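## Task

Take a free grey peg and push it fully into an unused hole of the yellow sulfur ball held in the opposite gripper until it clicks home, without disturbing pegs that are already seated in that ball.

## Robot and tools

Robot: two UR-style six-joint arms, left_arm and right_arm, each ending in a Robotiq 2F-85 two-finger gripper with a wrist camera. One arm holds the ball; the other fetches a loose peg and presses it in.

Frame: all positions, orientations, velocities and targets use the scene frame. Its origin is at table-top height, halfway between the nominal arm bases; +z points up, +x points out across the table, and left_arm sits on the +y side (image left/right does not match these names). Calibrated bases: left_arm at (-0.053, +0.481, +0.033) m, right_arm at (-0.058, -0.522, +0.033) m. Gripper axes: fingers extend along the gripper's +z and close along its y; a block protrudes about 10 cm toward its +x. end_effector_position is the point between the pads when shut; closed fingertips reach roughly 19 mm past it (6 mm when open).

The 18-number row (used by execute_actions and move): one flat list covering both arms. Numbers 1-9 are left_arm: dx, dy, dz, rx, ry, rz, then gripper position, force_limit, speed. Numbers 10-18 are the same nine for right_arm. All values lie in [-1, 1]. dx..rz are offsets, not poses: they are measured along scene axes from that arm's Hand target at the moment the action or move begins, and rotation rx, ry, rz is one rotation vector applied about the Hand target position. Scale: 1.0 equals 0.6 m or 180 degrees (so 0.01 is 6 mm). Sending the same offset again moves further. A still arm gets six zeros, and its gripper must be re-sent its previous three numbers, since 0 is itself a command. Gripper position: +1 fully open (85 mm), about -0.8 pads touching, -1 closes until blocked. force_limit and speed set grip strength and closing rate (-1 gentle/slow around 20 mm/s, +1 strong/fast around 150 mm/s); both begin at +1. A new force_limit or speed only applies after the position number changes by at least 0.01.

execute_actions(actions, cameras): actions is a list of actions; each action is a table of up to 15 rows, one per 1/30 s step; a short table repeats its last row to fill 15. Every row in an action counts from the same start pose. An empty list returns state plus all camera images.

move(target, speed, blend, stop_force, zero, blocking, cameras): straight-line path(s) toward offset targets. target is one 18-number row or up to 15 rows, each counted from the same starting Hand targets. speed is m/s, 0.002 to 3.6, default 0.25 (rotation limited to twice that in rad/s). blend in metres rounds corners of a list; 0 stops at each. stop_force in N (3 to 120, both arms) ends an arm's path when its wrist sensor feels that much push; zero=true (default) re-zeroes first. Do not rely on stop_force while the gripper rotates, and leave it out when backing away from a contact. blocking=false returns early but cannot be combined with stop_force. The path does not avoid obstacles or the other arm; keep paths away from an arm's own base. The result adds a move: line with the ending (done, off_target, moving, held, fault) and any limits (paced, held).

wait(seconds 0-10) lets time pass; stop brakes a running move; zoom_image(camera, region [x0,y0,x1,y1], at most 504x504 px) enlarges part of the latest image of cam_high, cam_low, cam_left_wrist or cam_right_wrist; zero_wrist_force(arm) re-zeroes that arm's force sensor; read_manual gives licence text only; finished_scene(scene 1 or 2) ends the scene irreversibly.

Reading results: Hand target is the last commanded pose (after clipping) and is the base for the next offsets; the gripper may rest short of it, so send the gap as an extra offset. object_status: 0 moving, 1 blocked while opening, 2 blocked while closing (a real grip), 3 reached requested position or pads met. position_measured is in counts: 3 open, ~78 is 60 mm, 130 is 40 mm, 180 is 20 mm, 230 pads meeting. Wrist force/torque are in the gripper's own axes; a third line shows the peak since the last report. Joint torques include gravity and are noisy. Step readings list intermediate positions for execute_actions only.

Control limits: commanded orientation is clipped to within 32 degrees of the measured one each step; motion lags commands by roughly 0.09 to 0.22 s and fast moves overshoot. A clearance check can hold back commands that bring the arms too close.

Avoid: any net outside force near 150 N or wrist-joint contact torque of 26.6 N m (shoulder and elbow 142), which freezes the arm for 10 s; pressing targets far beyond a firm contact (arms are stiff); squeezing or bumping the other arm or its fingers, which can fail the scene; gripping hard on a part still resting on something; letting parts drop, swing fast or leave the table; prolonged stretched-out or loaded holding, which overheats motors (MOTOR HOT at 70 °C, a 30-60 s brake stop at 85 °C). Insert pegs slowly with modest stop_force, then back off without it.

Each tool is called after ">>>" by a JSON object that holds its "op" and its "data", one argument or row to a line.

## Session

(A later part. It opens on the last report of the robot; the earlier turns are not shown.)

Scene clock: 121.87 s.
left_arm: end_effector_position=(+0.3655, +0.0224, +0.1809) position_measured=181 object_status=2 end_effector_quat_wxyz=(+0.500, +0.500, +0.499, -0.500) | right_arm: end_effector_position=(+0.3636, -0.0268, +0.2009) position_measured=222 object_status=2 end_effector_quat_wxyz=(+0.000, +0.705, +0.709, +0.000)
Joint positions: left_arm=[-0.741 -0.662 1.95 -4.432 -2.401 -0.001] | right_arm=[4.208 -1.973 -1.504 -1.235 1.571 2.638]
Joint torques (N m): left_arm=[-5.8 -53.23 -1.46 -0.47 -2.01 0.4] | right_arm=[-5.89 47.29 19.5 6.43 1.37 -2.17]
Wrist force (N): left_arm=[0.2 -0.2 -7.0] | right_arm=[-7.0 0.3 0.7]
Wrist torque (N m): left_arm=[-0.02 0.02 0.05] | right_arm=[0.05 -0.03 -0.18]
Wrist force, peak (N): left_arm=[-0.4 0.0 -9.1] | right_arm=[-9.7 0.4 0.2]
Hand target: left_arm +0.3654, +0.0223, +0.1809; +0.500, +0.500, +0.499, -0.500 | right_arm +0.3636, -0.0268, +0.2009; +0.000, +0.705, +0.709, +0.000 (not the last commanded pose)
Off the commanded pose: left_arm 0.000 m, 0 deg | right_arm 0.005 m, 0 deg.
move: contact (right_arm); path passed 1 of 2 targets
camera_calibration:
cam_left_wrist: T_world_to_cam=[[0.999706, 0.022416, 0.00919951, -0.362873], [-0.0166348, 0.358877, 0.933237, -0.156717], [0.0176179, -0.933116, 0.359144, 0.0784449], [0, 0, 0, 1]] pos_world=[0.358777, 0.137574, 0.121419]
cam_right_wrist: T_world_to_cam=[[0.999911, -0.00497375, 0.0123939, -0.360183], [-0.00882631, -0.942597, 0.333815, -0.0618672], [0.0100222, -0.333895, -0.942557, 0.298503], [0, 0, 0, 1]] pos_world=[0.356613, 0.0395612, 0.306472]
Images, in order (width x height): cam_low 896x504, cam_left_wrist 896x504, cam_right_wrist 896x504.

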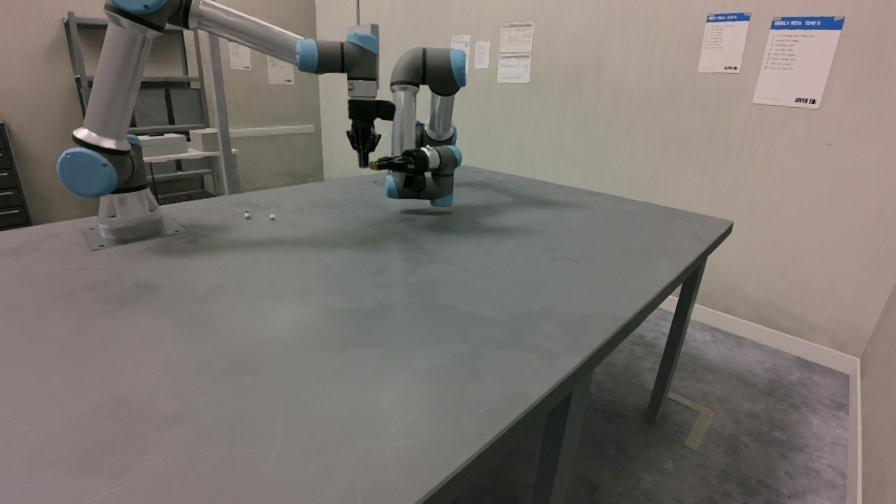

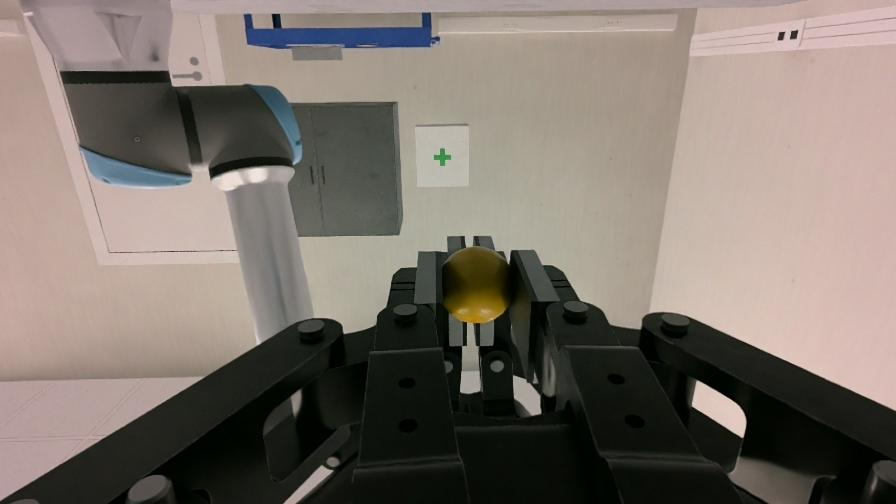

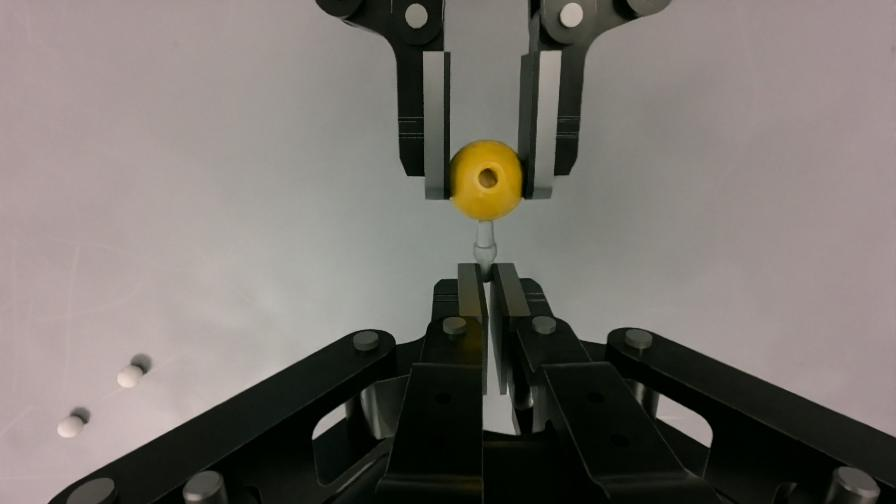

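>>> {"op": "move", "data": {
  "target": [0,0,0,0,0,0,-1,1,-1, 0,0.0083,-0.0003,0,0,0,-1,-0.6,-1],
  "speed": 0.003,
  "stop_force": 20,
  "zero": false,
  "cameras": ["cam_right_wrist"]
}}

>>> {"op": "zoom_image", "data": {
  "camera": "cam_right_wrist",
  "region": [410, 130, 560, 300]
}}

Scene clock: 128.90 s.
left_arm: end_effector_position=(+0.3654, +0.0223, +0.1809) position_measured=181 object_status=2 end_effector_quat_wxyz=(+0.500, +0.500, +0.499, -0.500) | right_arm: end_effector_position=(+0.3637, -0.0260, +0.2008) position_measured=222 object_status=2 end_effector_quat_wxyz=(+0.000, +0.705, +0.709, +0.000)
Joint positions: left_arm=[-0.741 -0.662 1.95 -4.432 -2.401 -0.001] | right_arm=[4.209 -1.975 -1.502 -1.236 1.571 2.638]
Joint torques (N m): left_arm=[-17.26 -51.94 -14.19 -0.62 -1.87 0.35] | right_arm=[-2.14 48.68 24.7 9.42 2.5 -2.07]
Wrist force (N): left_arm=[-1.8 0.2 -17.6] | right_arm=[-19.0 -0.3 0.8]
Wrist torque (N m): left_arm=[-0.06 -0.02 0.05] | right_arm=[0.05 -0.06 -0.20]
Wrist force, peak (N): left_arm=[-1.8 0.1 -20.6] | right_arm=[-22.0 0.2 2.0]
Hand target: left_arm +0.3654, +0.0223, +0.1809; +0.500, +0.500, +0.499, -0.500 | right_arm +0.3637, -0.0260, +0.2008; +0.000, +0.705, +0.709, +0.000 (not the last commanded pose)
Off the commanded pose: left_arm 0.000 m, 0 deg | right_arm 0.004 m, 0 deg.
move: contact (right_arm)
camera_calibration:
cam_right_wrist: T_world_to_cam=[[0.999913, -0.00504007, 0.0122072, -0.360118], [-0.00882867, -0.942522, 0.334026, -0.0611813], [0.00982203, -0.334105, -0.942485, 0.298825], [0, 0, 0, 1]] pos_world=[0.356612, 0.0403592, 0.306471]
Images, in order (width x height): cam_right_wrist 896x504.

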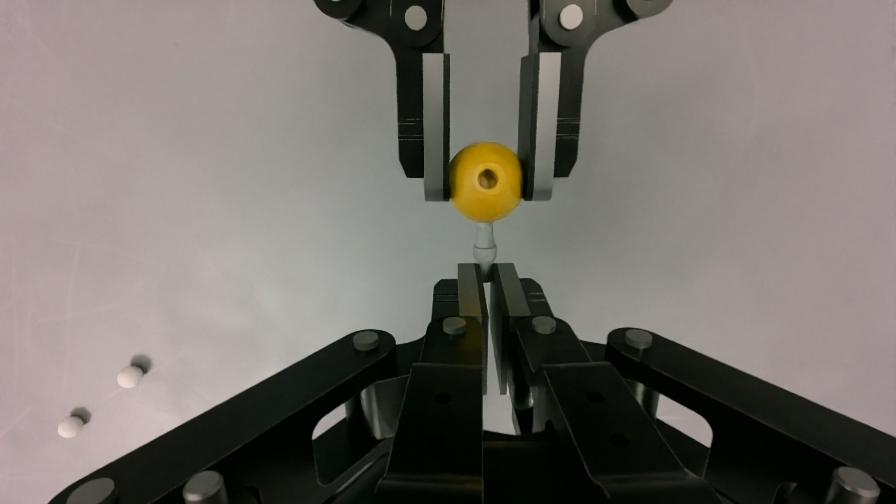

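Scaled by 2.965.

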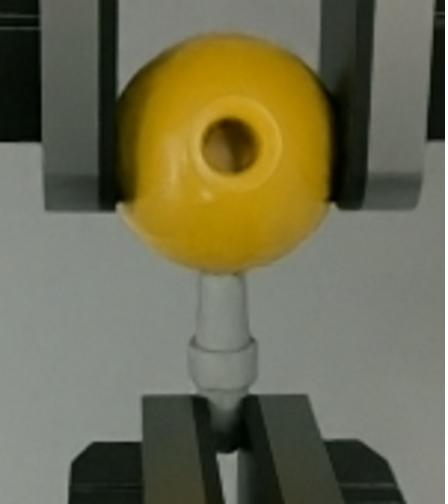

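>>> {"op": "move", "data": {
  "target": [
    [0,0,0,0,0,0,-1,1,-1, 0,-0.07,0,0,0,0,-1,-0.6,-1],
    [0,0,0,0,0,0,-1,1,-1, 0,-0.07,-0.0263,0.3056,0,0,-1,-0.6,-1]
  ],
  "speed": [0.08,0.3],
  "blend": [0.01,0],
  "cameras": ["cam_right_wrist","cam_low"]
}}

>>> {"op": "zoom_image", "data": {
  "camera": "cam_right_wrist",
  "region": [400, 110, 560, 300]
}}

Scene clock: 144.30 s.
left_arm: end_effector_position=(+0.3654, +0.0223, +0.1809) position_measured=181 object_status=2 end_effector_quat_wxyz=(+0.500, +0.500, +0.499, -0.500) | right_arm: end_effector_position=(+0.3637, -0.0680, +0.1850) position_measured=222 object_status=2 end_effector_quat_wxyz=(-0.326, +0.626, +0.629, +0.327)
Joint positions: left_arm=[-0.741 -0.662 1.95 -4.432 -2.401 -0.001] | right_arm=[3.937 -1.995 -2.111 0.191 2.177 2.629]
Joint torques (N m): left_arm=[10.82 -45.69 -14.34 -0.59 -1.71 0.51] | right_arm=[-8.47 26.87 8.56 5.02 2.62 2.14]
Wrist force (N): left_arm=[0.3 -0.1 0.1] | right_arm=[-0.9 0.2 -1.7]
Wrist torque (N m): left_arm=[-0.02 0.04 0.06] | right_arm=[0.03 0.16 -0.27]
Wrist force, peak (N): left_arm=[-1.8 0.4 -17.9] | right_arm=[-19.1 -0.2 1.0]
Hand target: left_arm +0.3654, +0.0223, +0.1809; +0.500, +0.500, +0.499, -0.500 | right_arm +0.3637, -0.0680, +0.1850; -0.326, +0.626, +0.629, +0.327
Off the commanded pose: left_arm 0.000 m, 0 deg | right_arm 0.000 m, 0 deg.
move: done
camera_calibration:
cam_right_wrist: T_world_to_cam=[[0.999913, -0.0128907, 0.00287164, -0.358944], [-0.00882874, -0.814166, -0.580565, 0.082421], [0.00982187, 0.580489, -0.814209, 0.308335], [0, 0, 0, 1]] pos_world=[0.356612, -0.116508, 0.29993]
Images, in order (width x height): cam_low 896x504, cam_right_wrist 896x504.

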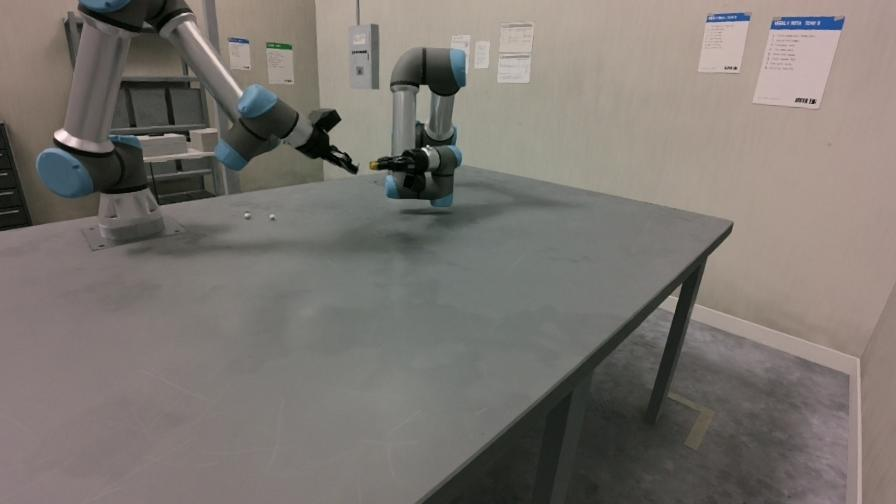

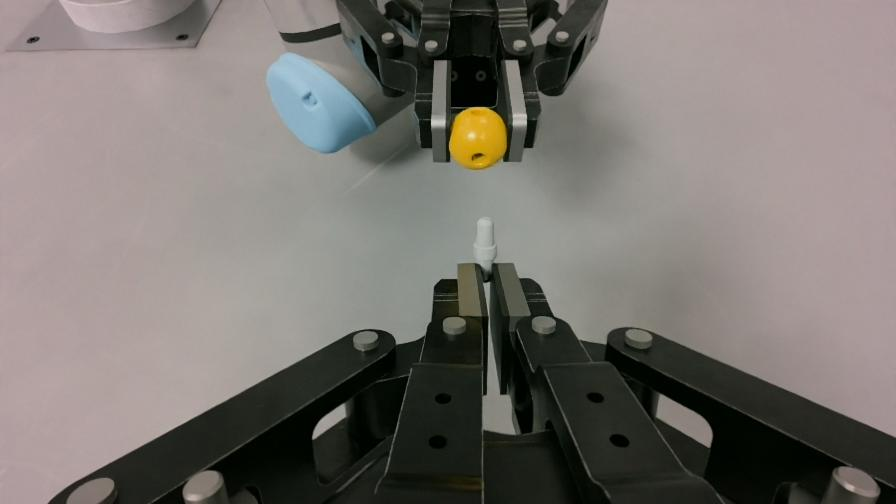

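Scaled by 2.653.

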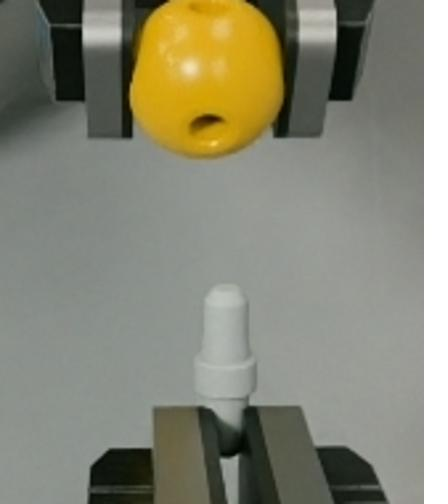

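Great view. Zoom on the ball.

>>> {"op": "zoom_image", "data": {
  "camera": "cam_right_wrist",
  "region": [440, 100, 515, 175]
}}

Scaled by 6.720.

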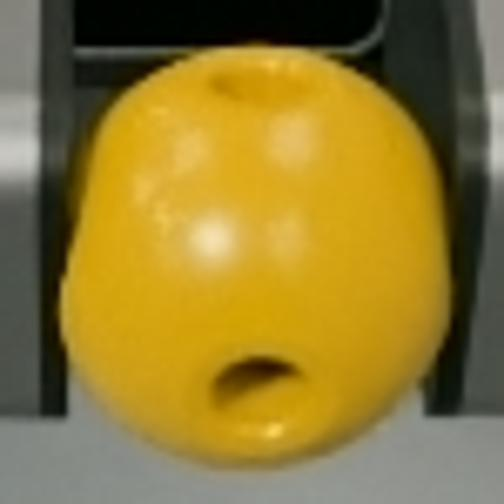

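>>> {"op": "move", "data": {
  "target": [
    [0,0,0,0,0,0,-1,1,-1, 0,0,0.0252,-0.3056,0,0,-1,-0.6,-1],
    [0,0,0,0,0,0,-1,1,-1, 0,0.0617,0.0252,-0.3056,0,0,-1,-0.6,-1]
  ],
  "speed": [0.3,0.05],
  "blend": [0.005,0]
}}

>>> {"op": "move", "data": {
  "target": [0,0,0,0,0,0,-1,1,-1, 0,0.0183,0,0,0,0,-1,-0.6,-1],
  "speed": 0.004,
  "stop_force": 12,
  "cameras": ["cam_right_wrist","cam_low"]
}}

>>> {"op": "zoom_image", "data": {
  "camera": "cam_right_wrist",
  "region": [410, 130, 560, 300]
}}

Scene clock: 165.33 s.
left_arm: end_effector_position=(+0.3654, +0.0223, +0.1809) position_measured=181 object_status=2 end_effector_quat_wxyz=(+0.500, +0.500, +0.499, -0.500) | right_arm: end_effector_position=(+0.3637, -0.0310, +0.2001) position_measured=222 object_status=2 end_effector_quat_wxyz=(+0.000, +0.705, +0.709, +0.000)
Joint positions: left_arm=[-0.741 -0.662 1.95 -4.432 -2.401 -0.001] | right_arm=[4.205 -1.966 -1.516 -1.231 1.571 2.634]
Joint torques (N m): left_arm=[12.02 -39.35 -14.49 -0.95 -1.53 0.33] | right_arm=[8.6 34.12 36.45 1.47 -1.11 2.36]
Wrist force (N): left_arm=[0.4 -0.1 0.0] | right_arm=[0.0 0.3 -0.1]
Wrist torque (N m): left_arm=[-0.01 0.04 0.05] | right_arm=[0.04 0.01 -0.18]
Wrist force, peak (N): left_arm=[0.5 -0.1 -0.2] | right_arm=[-2.1 0.3 -1.9]
Hand target: left_arm +0.3654, +0.0223, +0.1809; +0.500, +0.500, +0.499, -0.500 | right_arm +0.3637, -0.0310, +0.2001; +0.000, +0.705, +0.709, +0.000
Off the commanded pose: left_arm 0.000 m, 0 deg | right_arm 0.000 m, 0 deg.
move: done

Scene clock: 167.80 s.
left_arm: end_effector_position=(+0.3655, +0.0224, +0.1809) position_measured=181 object_status=2 end_effector_quat_wxyz=(+0.501, +0.500, +0.499, -0.500) | right_arm: end_effector_position=(+0.3637, -0.0263, +0.2001) position_measured=222 object_status=2 end_effector_quat_wxyz=(+0.000, +0.705, +0.709, +0.000)
Joint positions: left_arm=[-0.741 -0.662 1.95 -4.432 -2.401 -0.001] | right_arm=[4.209 -1.975 -1.504 -1.235 1.571 2.638]
Joint torques (N m): left_arm=[-8.41 -37.04 -15.57 -0.83 -1.67 0.1] | right_arm=[-4.4 48.33 22.28 7.53 2.06 -2.22]
Wrist force (N): left_arm=[-0.2 -0.1 -11.1] | right_arm=[-11.4 0.3 1.0]
Wrist torque (N m): left_arm=[-0.03 -0.01 0.06] | right_arm=[0.07 -0.02 -0.19]
Wrist force, peak (N): left_arm=[-1.6 -0.2 -13.3] | right_arm=[-14.0 0.5 0.7]
Hand target: left_arm +0.3654, +0.0223, +0.1809; +0.500, +0.500, +0.499, -0.500 | right_arm +0.3637, -0.0263, +0.2001; +0.000, +0.705, +0.709, +0.000 (not the last commanded pose)
Off the commanded pose: left_arm 0.000 m, 0 deg | right_arm 0.006 m, 0 deg.
move: contact (right_arm)
camera_calibration:
cam_right_wrist: T_world_to_cam=[[0.999912, -0.00513134, 0.0122426, -0.360118], [-0.00892874, -0.942447, 0.334236, -0.06123], [0.00982297, -0.334316, -0.94241, 0.297955], [0, 0, 0, 1]] pos_world=[0.356612, 0.0400571, 0.30567]
Images, in order (width x height): cam_low 896x504, cam_right_wrist 896x504.

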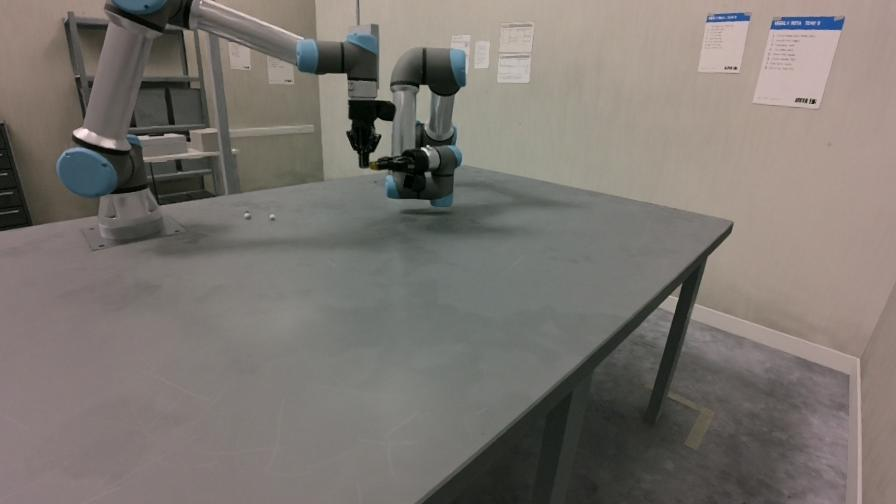

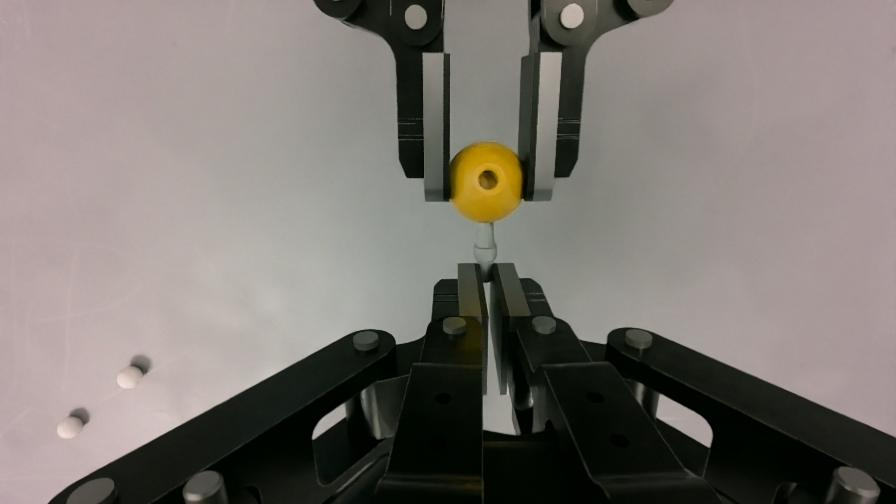

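Scaled by 2.965.

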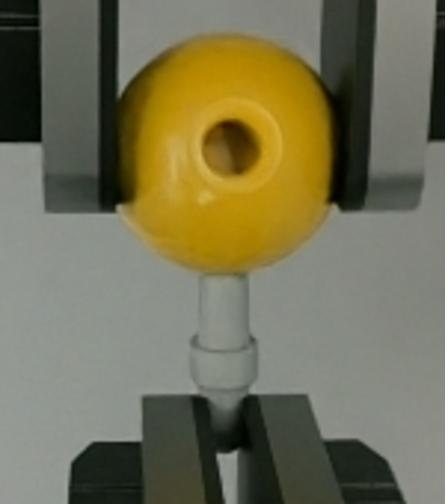

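>>> {"op": "move", "data": {
  "target": [
    [0,0,0,0,0,0,-1,1,-1, 0,-0.003,0,0,0,0,-1,-0.6,-1],
    [0,0,0,0,0,0,-1,1,-1, 0,-0.003,-0.0013,0,0,0,-1,-0.6,-1]
  ],
  "speed": 0.02
}}

>>> {"op": "move", "data": {
  "target": [0,0,0,0,0,0,-1,1,-1, 0,0.01,0,0,0,0,-1,-0.6,-1],
  "speed": 0.003,
  "stop_force": 12
}}

Scene clock: 173.73 s.
left_arm: end_effector_position=(+0.3654, +0.0223, +0.1809) position_measured=181 object_status=2 end_effector_quat_wxyz=(+0.500, +0.500, +0.499, -0.500) | right_arm: end_effector_position=(+0.3637, -0.0281, +0.1995) position_measured=222 object_status=2 end_effector_quat_wxyz=(+0.000, +0.705, +0.709, +0.000)
Joint positions: left_arm=[-0.741 -0.662 1.95 -4.432 -2.401 -0.001] | right_arm=[4.207 -1.972 -1.509 -1.232 1.571 2.637]
Joint torques (N m): left_arm=[-7.19 -36.17 -15.22 -0.68 -1.84 0.35] | right_arm=[-8.77 34.69 19.35 4.71 -0.42 -2.49]
Wrist force (N): left_arm=[0.3 -0.1 -0.3] | right_arm=[-0.1 0.2 -0.1]
Wrist torque (N m): left_arm=[-0.01 0.04 0.05] | right_arm=[0.03 0.03 0.02]
Wrist force, peak (N): left_arm=[-0.8 -0.2 -11.4] | right_arm=[-11.8 0.2 0.5]
Hand target: left_arm +0.3654, +0.0223, +0.1809; +0.500, +0.500, +0.499, -0.500 | right_arm +0.3637, -0.0281, +0.1993; +0.000, +0.705, +0.709, +0.000
Off the commanded pose: left_arm 0.000 m, 0 deg | right_arm 0.000 m, 0 deg.
move: done

Scene clock: 176.47 s.
left_arm: end_effector_position=(+0.3654, +0.0223, +0.1809) position_measured=181 object_status=2 end_effector_quat_wxyz=(+0.500, +0.500, +0.499, -0.500) | right_arm: end_effector_position=(+0.3637, -0.0221, +0.1993) position_measured=222 object_status=2 end_effector_quat_wxyz=(+0.000, +0.705, +0.709, +0.000)
Joint positions: left_arm=[-0.741 -0.662 1.95 -4.432 -2.401 -0.001] | right_arm=[4.212 -1.983 -1.494 -1.236 1.571 2.641]
Joint torques (N m): left_arm=[11.7 -36.53 -14.75 -1.05 -1.68 0.2] | right_arm=[8.83 35.45 36.12 1.86 -0.61 2.25]
Wrist force (N): left_arm=[-1.0 0.5 -0.3] | right_arm=[-0.5 -0.4 0.5]
Wrist torque (N m): left_arm=[-0.05 0.07 0.05] | right_arm=[0.06 0.01 -0.19]
Wrist force, peak (N): left_arm=[-1.0 0.7 -0.5] | right_arm=[-0.3 -0.5 1.0]
Hand target: left_arm +0.3654, +0.0223, +0.1809; +0.500, +0.500, +0.499, -0.500 | right_arm +0.3637, -0.0221, +0.1993; +0.000, +0.705, +0.709, +0.000
Off the commanded pose: left_arm 0.000 m, 0 deg | right_arm 0.000 m, 0 deg.
move: done

>>> {"op": "move", "data": {
  "target": [0,0,0,0,0,0,-1,1,-1, 0,0.0117,0,0,0,0,-1,-0.6,-1],
  "speed": 0.004,
  "stop_force": 45,
  "zero": false,
  "cameras": ["cam_right_wrist"]
}}

>>> {"op": "zoom_image", "data": {
  "camera": "cam_right_wrist",
  "region": [410, 130, 560, 300]
}}

Scene clock: 192.63 s.
left_arm: end_effector_position=(+0.3655, +0.0224, +0.1809) position_measured=181 object_status=2 end_effector_quat_wxyz=(+0.501, +0.500, +0.499, -0.500) | right_arm: end_effector_position=(+0.3637, -0.0152, +0.1993) position_measured=222 object_status=2 end_effector_quat_wxyz=(+0.000, +0.705, +0.709, +0.000)
Joint positions: left_arm=[-0.741 -0.662 1.95 -4.432 -2.401 -0.001] | right_arm=[4.217 -1.995 -1.477 -1.242 1.571 2.646]
Joint torques (N m): left_arm=[-20.65 -36.49 -15.84 -1.03 -1.69 -0.07] | right_arm=[17.57 47.55 34.89 15.05 4.59 1.07]
Wrist force (N): left_arm=[3.0 6.9 -43.4] | right_arm=[-46.3 -6.7 -3.1]
Wrist torque (N m): left_arm=[-0.25 0.07 0.06] | right_arm=[0.20 -0.14 -0.24]
Wrist force, peak (N): left_arm=[3.9 6.7 -44.0] | right_arm=[-46.5 -6.9 -3.0]
Hand target: left_arm +0.3654, +0.0223, +0.1809; +0.500, +0.500, +0.499, -0.500 | right_arm +0.3637, -0.0153, +0.1993; +0.000, +0.705, +0.709, +0.000
Off the commanded pose: left_arm 0.000 m, 0 deg | right_arm 0.000 m, 0 deg.
move: contact (right_arm)
camera_calibration:
cam_right_wrist: T_world_to_cam=[[0.999913, -0.00516504, 0.0121497, -0.36012], [-0.00893033, -0.942415, 0.334325, -0.0505294], [0.00972325, -0.334405, -0.942379, 0.300941], [0, 0, 0, 1]] pos_world=[0.356712, 0.0511562, 0.304869]
Images, in order (width x height): cam_right_wrist 896x504.

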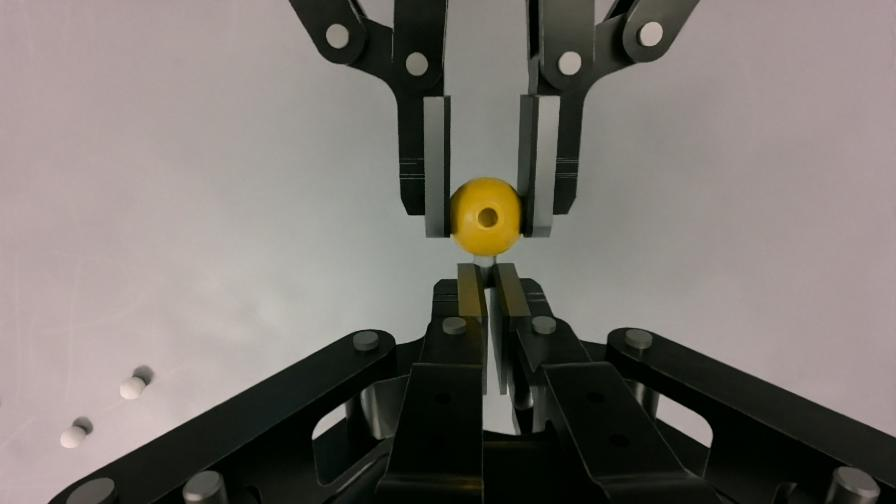

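Scaled by 2.965.

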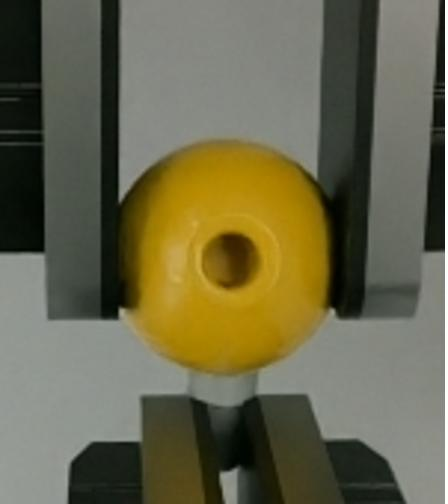

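>>> {"op": "move", "data": {
  "target": [0,0,0,0,0,0,-1,1,-1, 0,0.004,0,0,0,0,-1,-0.6,-1],
  "speed": 0.003,
  "stop_force": 58,
  "zero": false
}}

>>> {"op": "move", "data": {
  "target": [
    [0,0,0,0,0,0,-1,1,-1, 0,-0.0035,0,0,0,0,-1,-0.6,-1],
    [0,0,0,0,0,0,-1,1,-1, 0,-0.0035,0,0,0,0,-0.55,-0.6,-1]
  ],
  "speed": 0.01,
  "cameras": ["cam_right_wrist"]
}}

>>> {"op": "zoom_image", "data": {
  "camera": "cam_right_wrist",
  "region": [410, 130, 560, 300]
}}

Scene clock: 198.77 s.
left_arm: end_effector_position=(+0.3654, +0.0223, +0.1809) position_measured=181 object_status=2 end_effector_quat_wxyz=(+0.500, +0.500, +0.499, -0.500) | right_arm: end_effector_position=(+0.3632, -0.0149, +0.1989) position_measured=222 object_status=2 end_effector_quat_wxyz=(+0.001, +0.705, +0.709, -0.002)
Joint positions: left_arm=[-0.741 -0.662 1.95 -4.432 -2.401 -0.001] | right_arm=[4.218 -1.997 -1.473 -1.247 1.571 2.647]
Joint torques (N m): left_arm=[-32.02 -35.77 -15.09 0.28 -1.46 0.23] | right_arm=[10.17 45.66 31.78 15.63 5.59 -2.16]
Wrist force (N): left_arm=[7.2 -0.2 -45.1] | right_arm=[-47.8 -0.1 -5.0]
Wrist torque (N m): left_arm=[-0.05 0.08 0.05] | right_arm=[0.04 -0.10 -0.17]
Wrist force, peak (N): left_arm=[7.2 2.6 -55.0] | right_arm=[-58.4 -2.7 -5.4]
Hand target: left_arm +0.3654, +0.0223, +0.1809; +0.500, +0.500, +0.499, -0.500 | right_arm +0.3634, -0.0145, +0.1990; +0.001, +0.705, +0.709, -0.002 (not the last commanded pose)
Off the commanded pose: left_arm 0.000 m, 0 deg | right_arm 0.002 m, 0 deg.
move: contact (right_arm)

Scene clock: 200.20 s.
left_arm: end_effector_position=(+0.3654, +0.0223, +0.1809) position_measured=181 object_status=2 end_effector_quat_wxyz=(+0.500, +0.500, +0.499, -0.500) | right_arm: end_effector_position=(+0.3634, -0.0166, +0.1990) position_measured=199 object_status=0 end_effector_quat_wxyz=(+0.001, +0.705, +0.709, -0.001)
Joint positions: left_arm=[-0.741 -0.662 1.95 -4.432 -2.401 -0.001] | right_arm=[4.216 -1.993 -1.479 -1.244 1.571 2.646]
Joint torques (N m): left_arm=[3.11 -35.59 -14.69 -1.78 -0.4 -0.15] | right_arm=[-6.87 48.37 17.33 1.54 -1.26 -2.42]
Wrist force (N): left_arm=[0.1 0.2 0.1] | right_arm=[0.1 0.4 -0.3]
Wrist torque (N m): left_arm=[0.04 0.07 0.05] | right_arm=[0.06 -0.01 0.02]
Wrist force, peak (N): left_arm=[7.3 0.3 -45.4] | right_arm=[-48.2 -1.7 -5.2]
Hand target: left_arm +0.3654, +0.0223, +0.1809; +0.500, +0.500, +0.499, -0.500 | right_arm +0.3634, -0.0166, +0.1990; +0.001, +0.705, +0.709, -0.002
Off the commanded pose: left_arm 0.000 m, 0 deg | right_arm 0.000 m, 0 deg.
move: done
camera_calibration:
cam_right_wrist: T_world_to_cam=[[0.999925, -0.00520432, 0.0111183, -0.359603], [-0.0086413, -0.941694, 0.336361, -0.052333], [0.00871953, -0.336431, -0.941668, 0.300483], [0, 0, 0, 1]] pos_world=[0.356504, 0.0499387, 0.304556]
Images, in order (width x height): cam_right_wrist 896x504.

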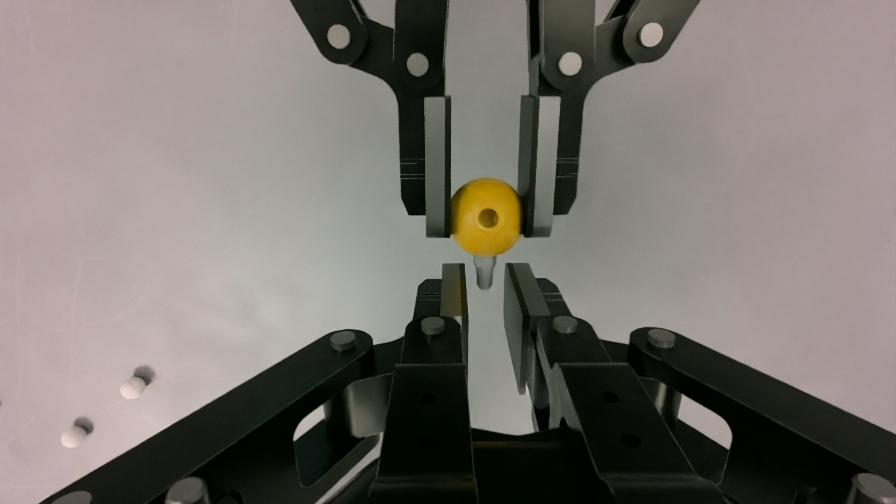

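Scaled by 2.965.

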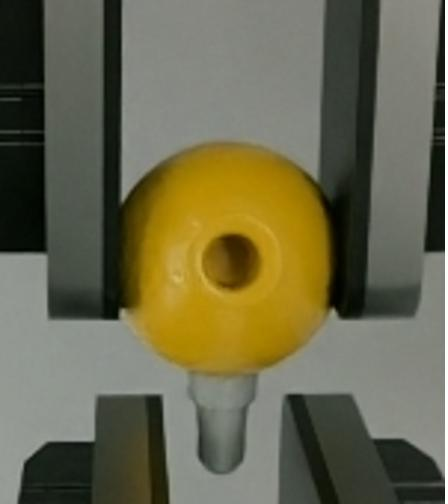

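>>> {"op": "move", "data": {
  "target": [0,0,0,0,0,0,-1,1,-1, 0,-0.1,0,0,0,0,-0.55,-0.6,-1],
  "speed": 0.12,
  "cameras": ["cam_right_wrist"]
}}

>>> {"op": "zoom_image", "data": {
  "camera": "cam_right_wrist",
  "region": [435, 0, 535, 120]
}}

Scene clock: 204.10 s.
left_arm: end_effector_position=(+0.3654, +0.0223, +0.1809) position_measured=181 object_status=2 end_effector_quat_wxyz=(+0.500, +0.500, +0.499, -0.500) | right_arm: end_effector_position=(+0.3634, -0.0766, +0.1990) position_measured=199 object_status=3 end_effector_quat_wxyz=(+0.001, +0.705, +0.709, -0.002)
Joint positions: left_arm=[-0.741 -0.662 1.95 -4.432 -2.401 -0.001] | right_arm=[4.169 -1.892 -1.623 -1.201 1.57 2.598]
Joint torques (N m): left_arm=[12.81 -34.87 -12.98 -2.31 0.72 -0.08] | right_arm=[-9.56 43.98 17.13 4.88 -0.45 -2.48]
Wrist force (N): left_arm=[0.3 -0.2 -0.2] | right_arm=[0.1 0.3 -0.1]
Wrist torque (N m): left_arm=[-0.03 0.05 0.05] | right_arm=[0.05 0.00 0.03]
Wrist force, peak (N): left_arm=[0.4 -0.3 -0.5] | right_arm=[-1.2 0.5 -0.3]
Hand target: left_arm +0.3654, +0.0223, +0.1809; +0.500, +0.500, +0.499, -0.500 | right_arm +0.3634, -0.0766, +0.1990; +0.001, +0.705, +0.709, -0.002
Off the commanded pose: left_arm 0.000 m, 0 deg | right_arm 0.000 m, 0 deg.
move: done
camera_calibration:
cam_right_wrist: T_world_to_cam=[[0.999926, -0.00523777, 0.0110253, -0.359886], [-0.00864231, -0.941662, 0.33645, -0.108767], [0.00861985, -0.33652, -0.941637, 0.280355], [0, 0, 0, 1]] pos_world=[0.356503, -0.00996214, 0.304555]
Images, in order (width x height): cam_right_wrist 896x504.

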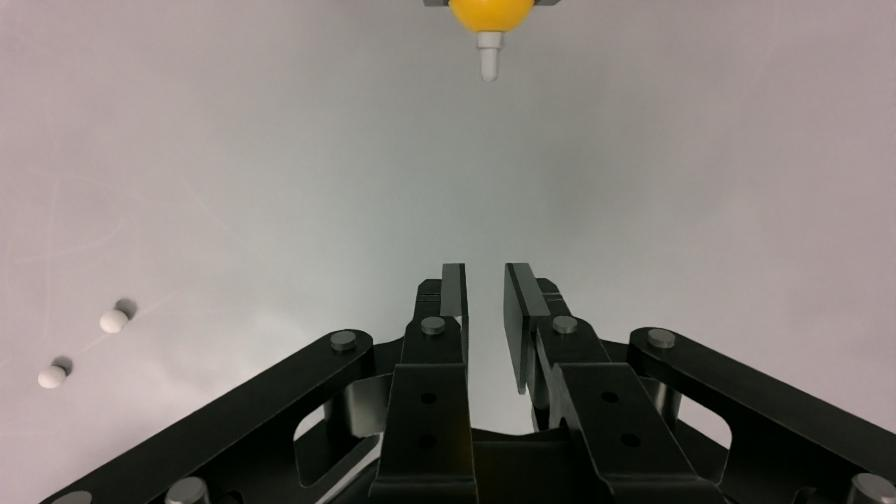

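Scaled by 4.200.

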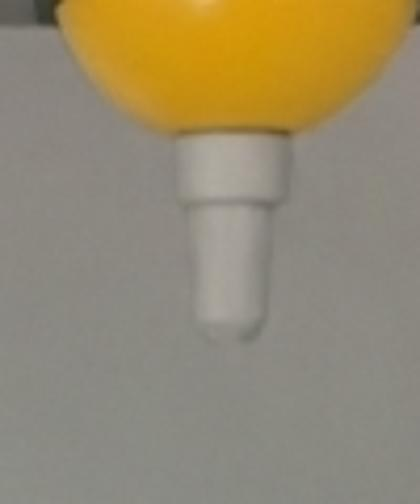

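Seated flush, as in scene 1.

>>> {"op": "finished_scene", "data": {
  "scene": 2
}}

The scene is finished: the task was done.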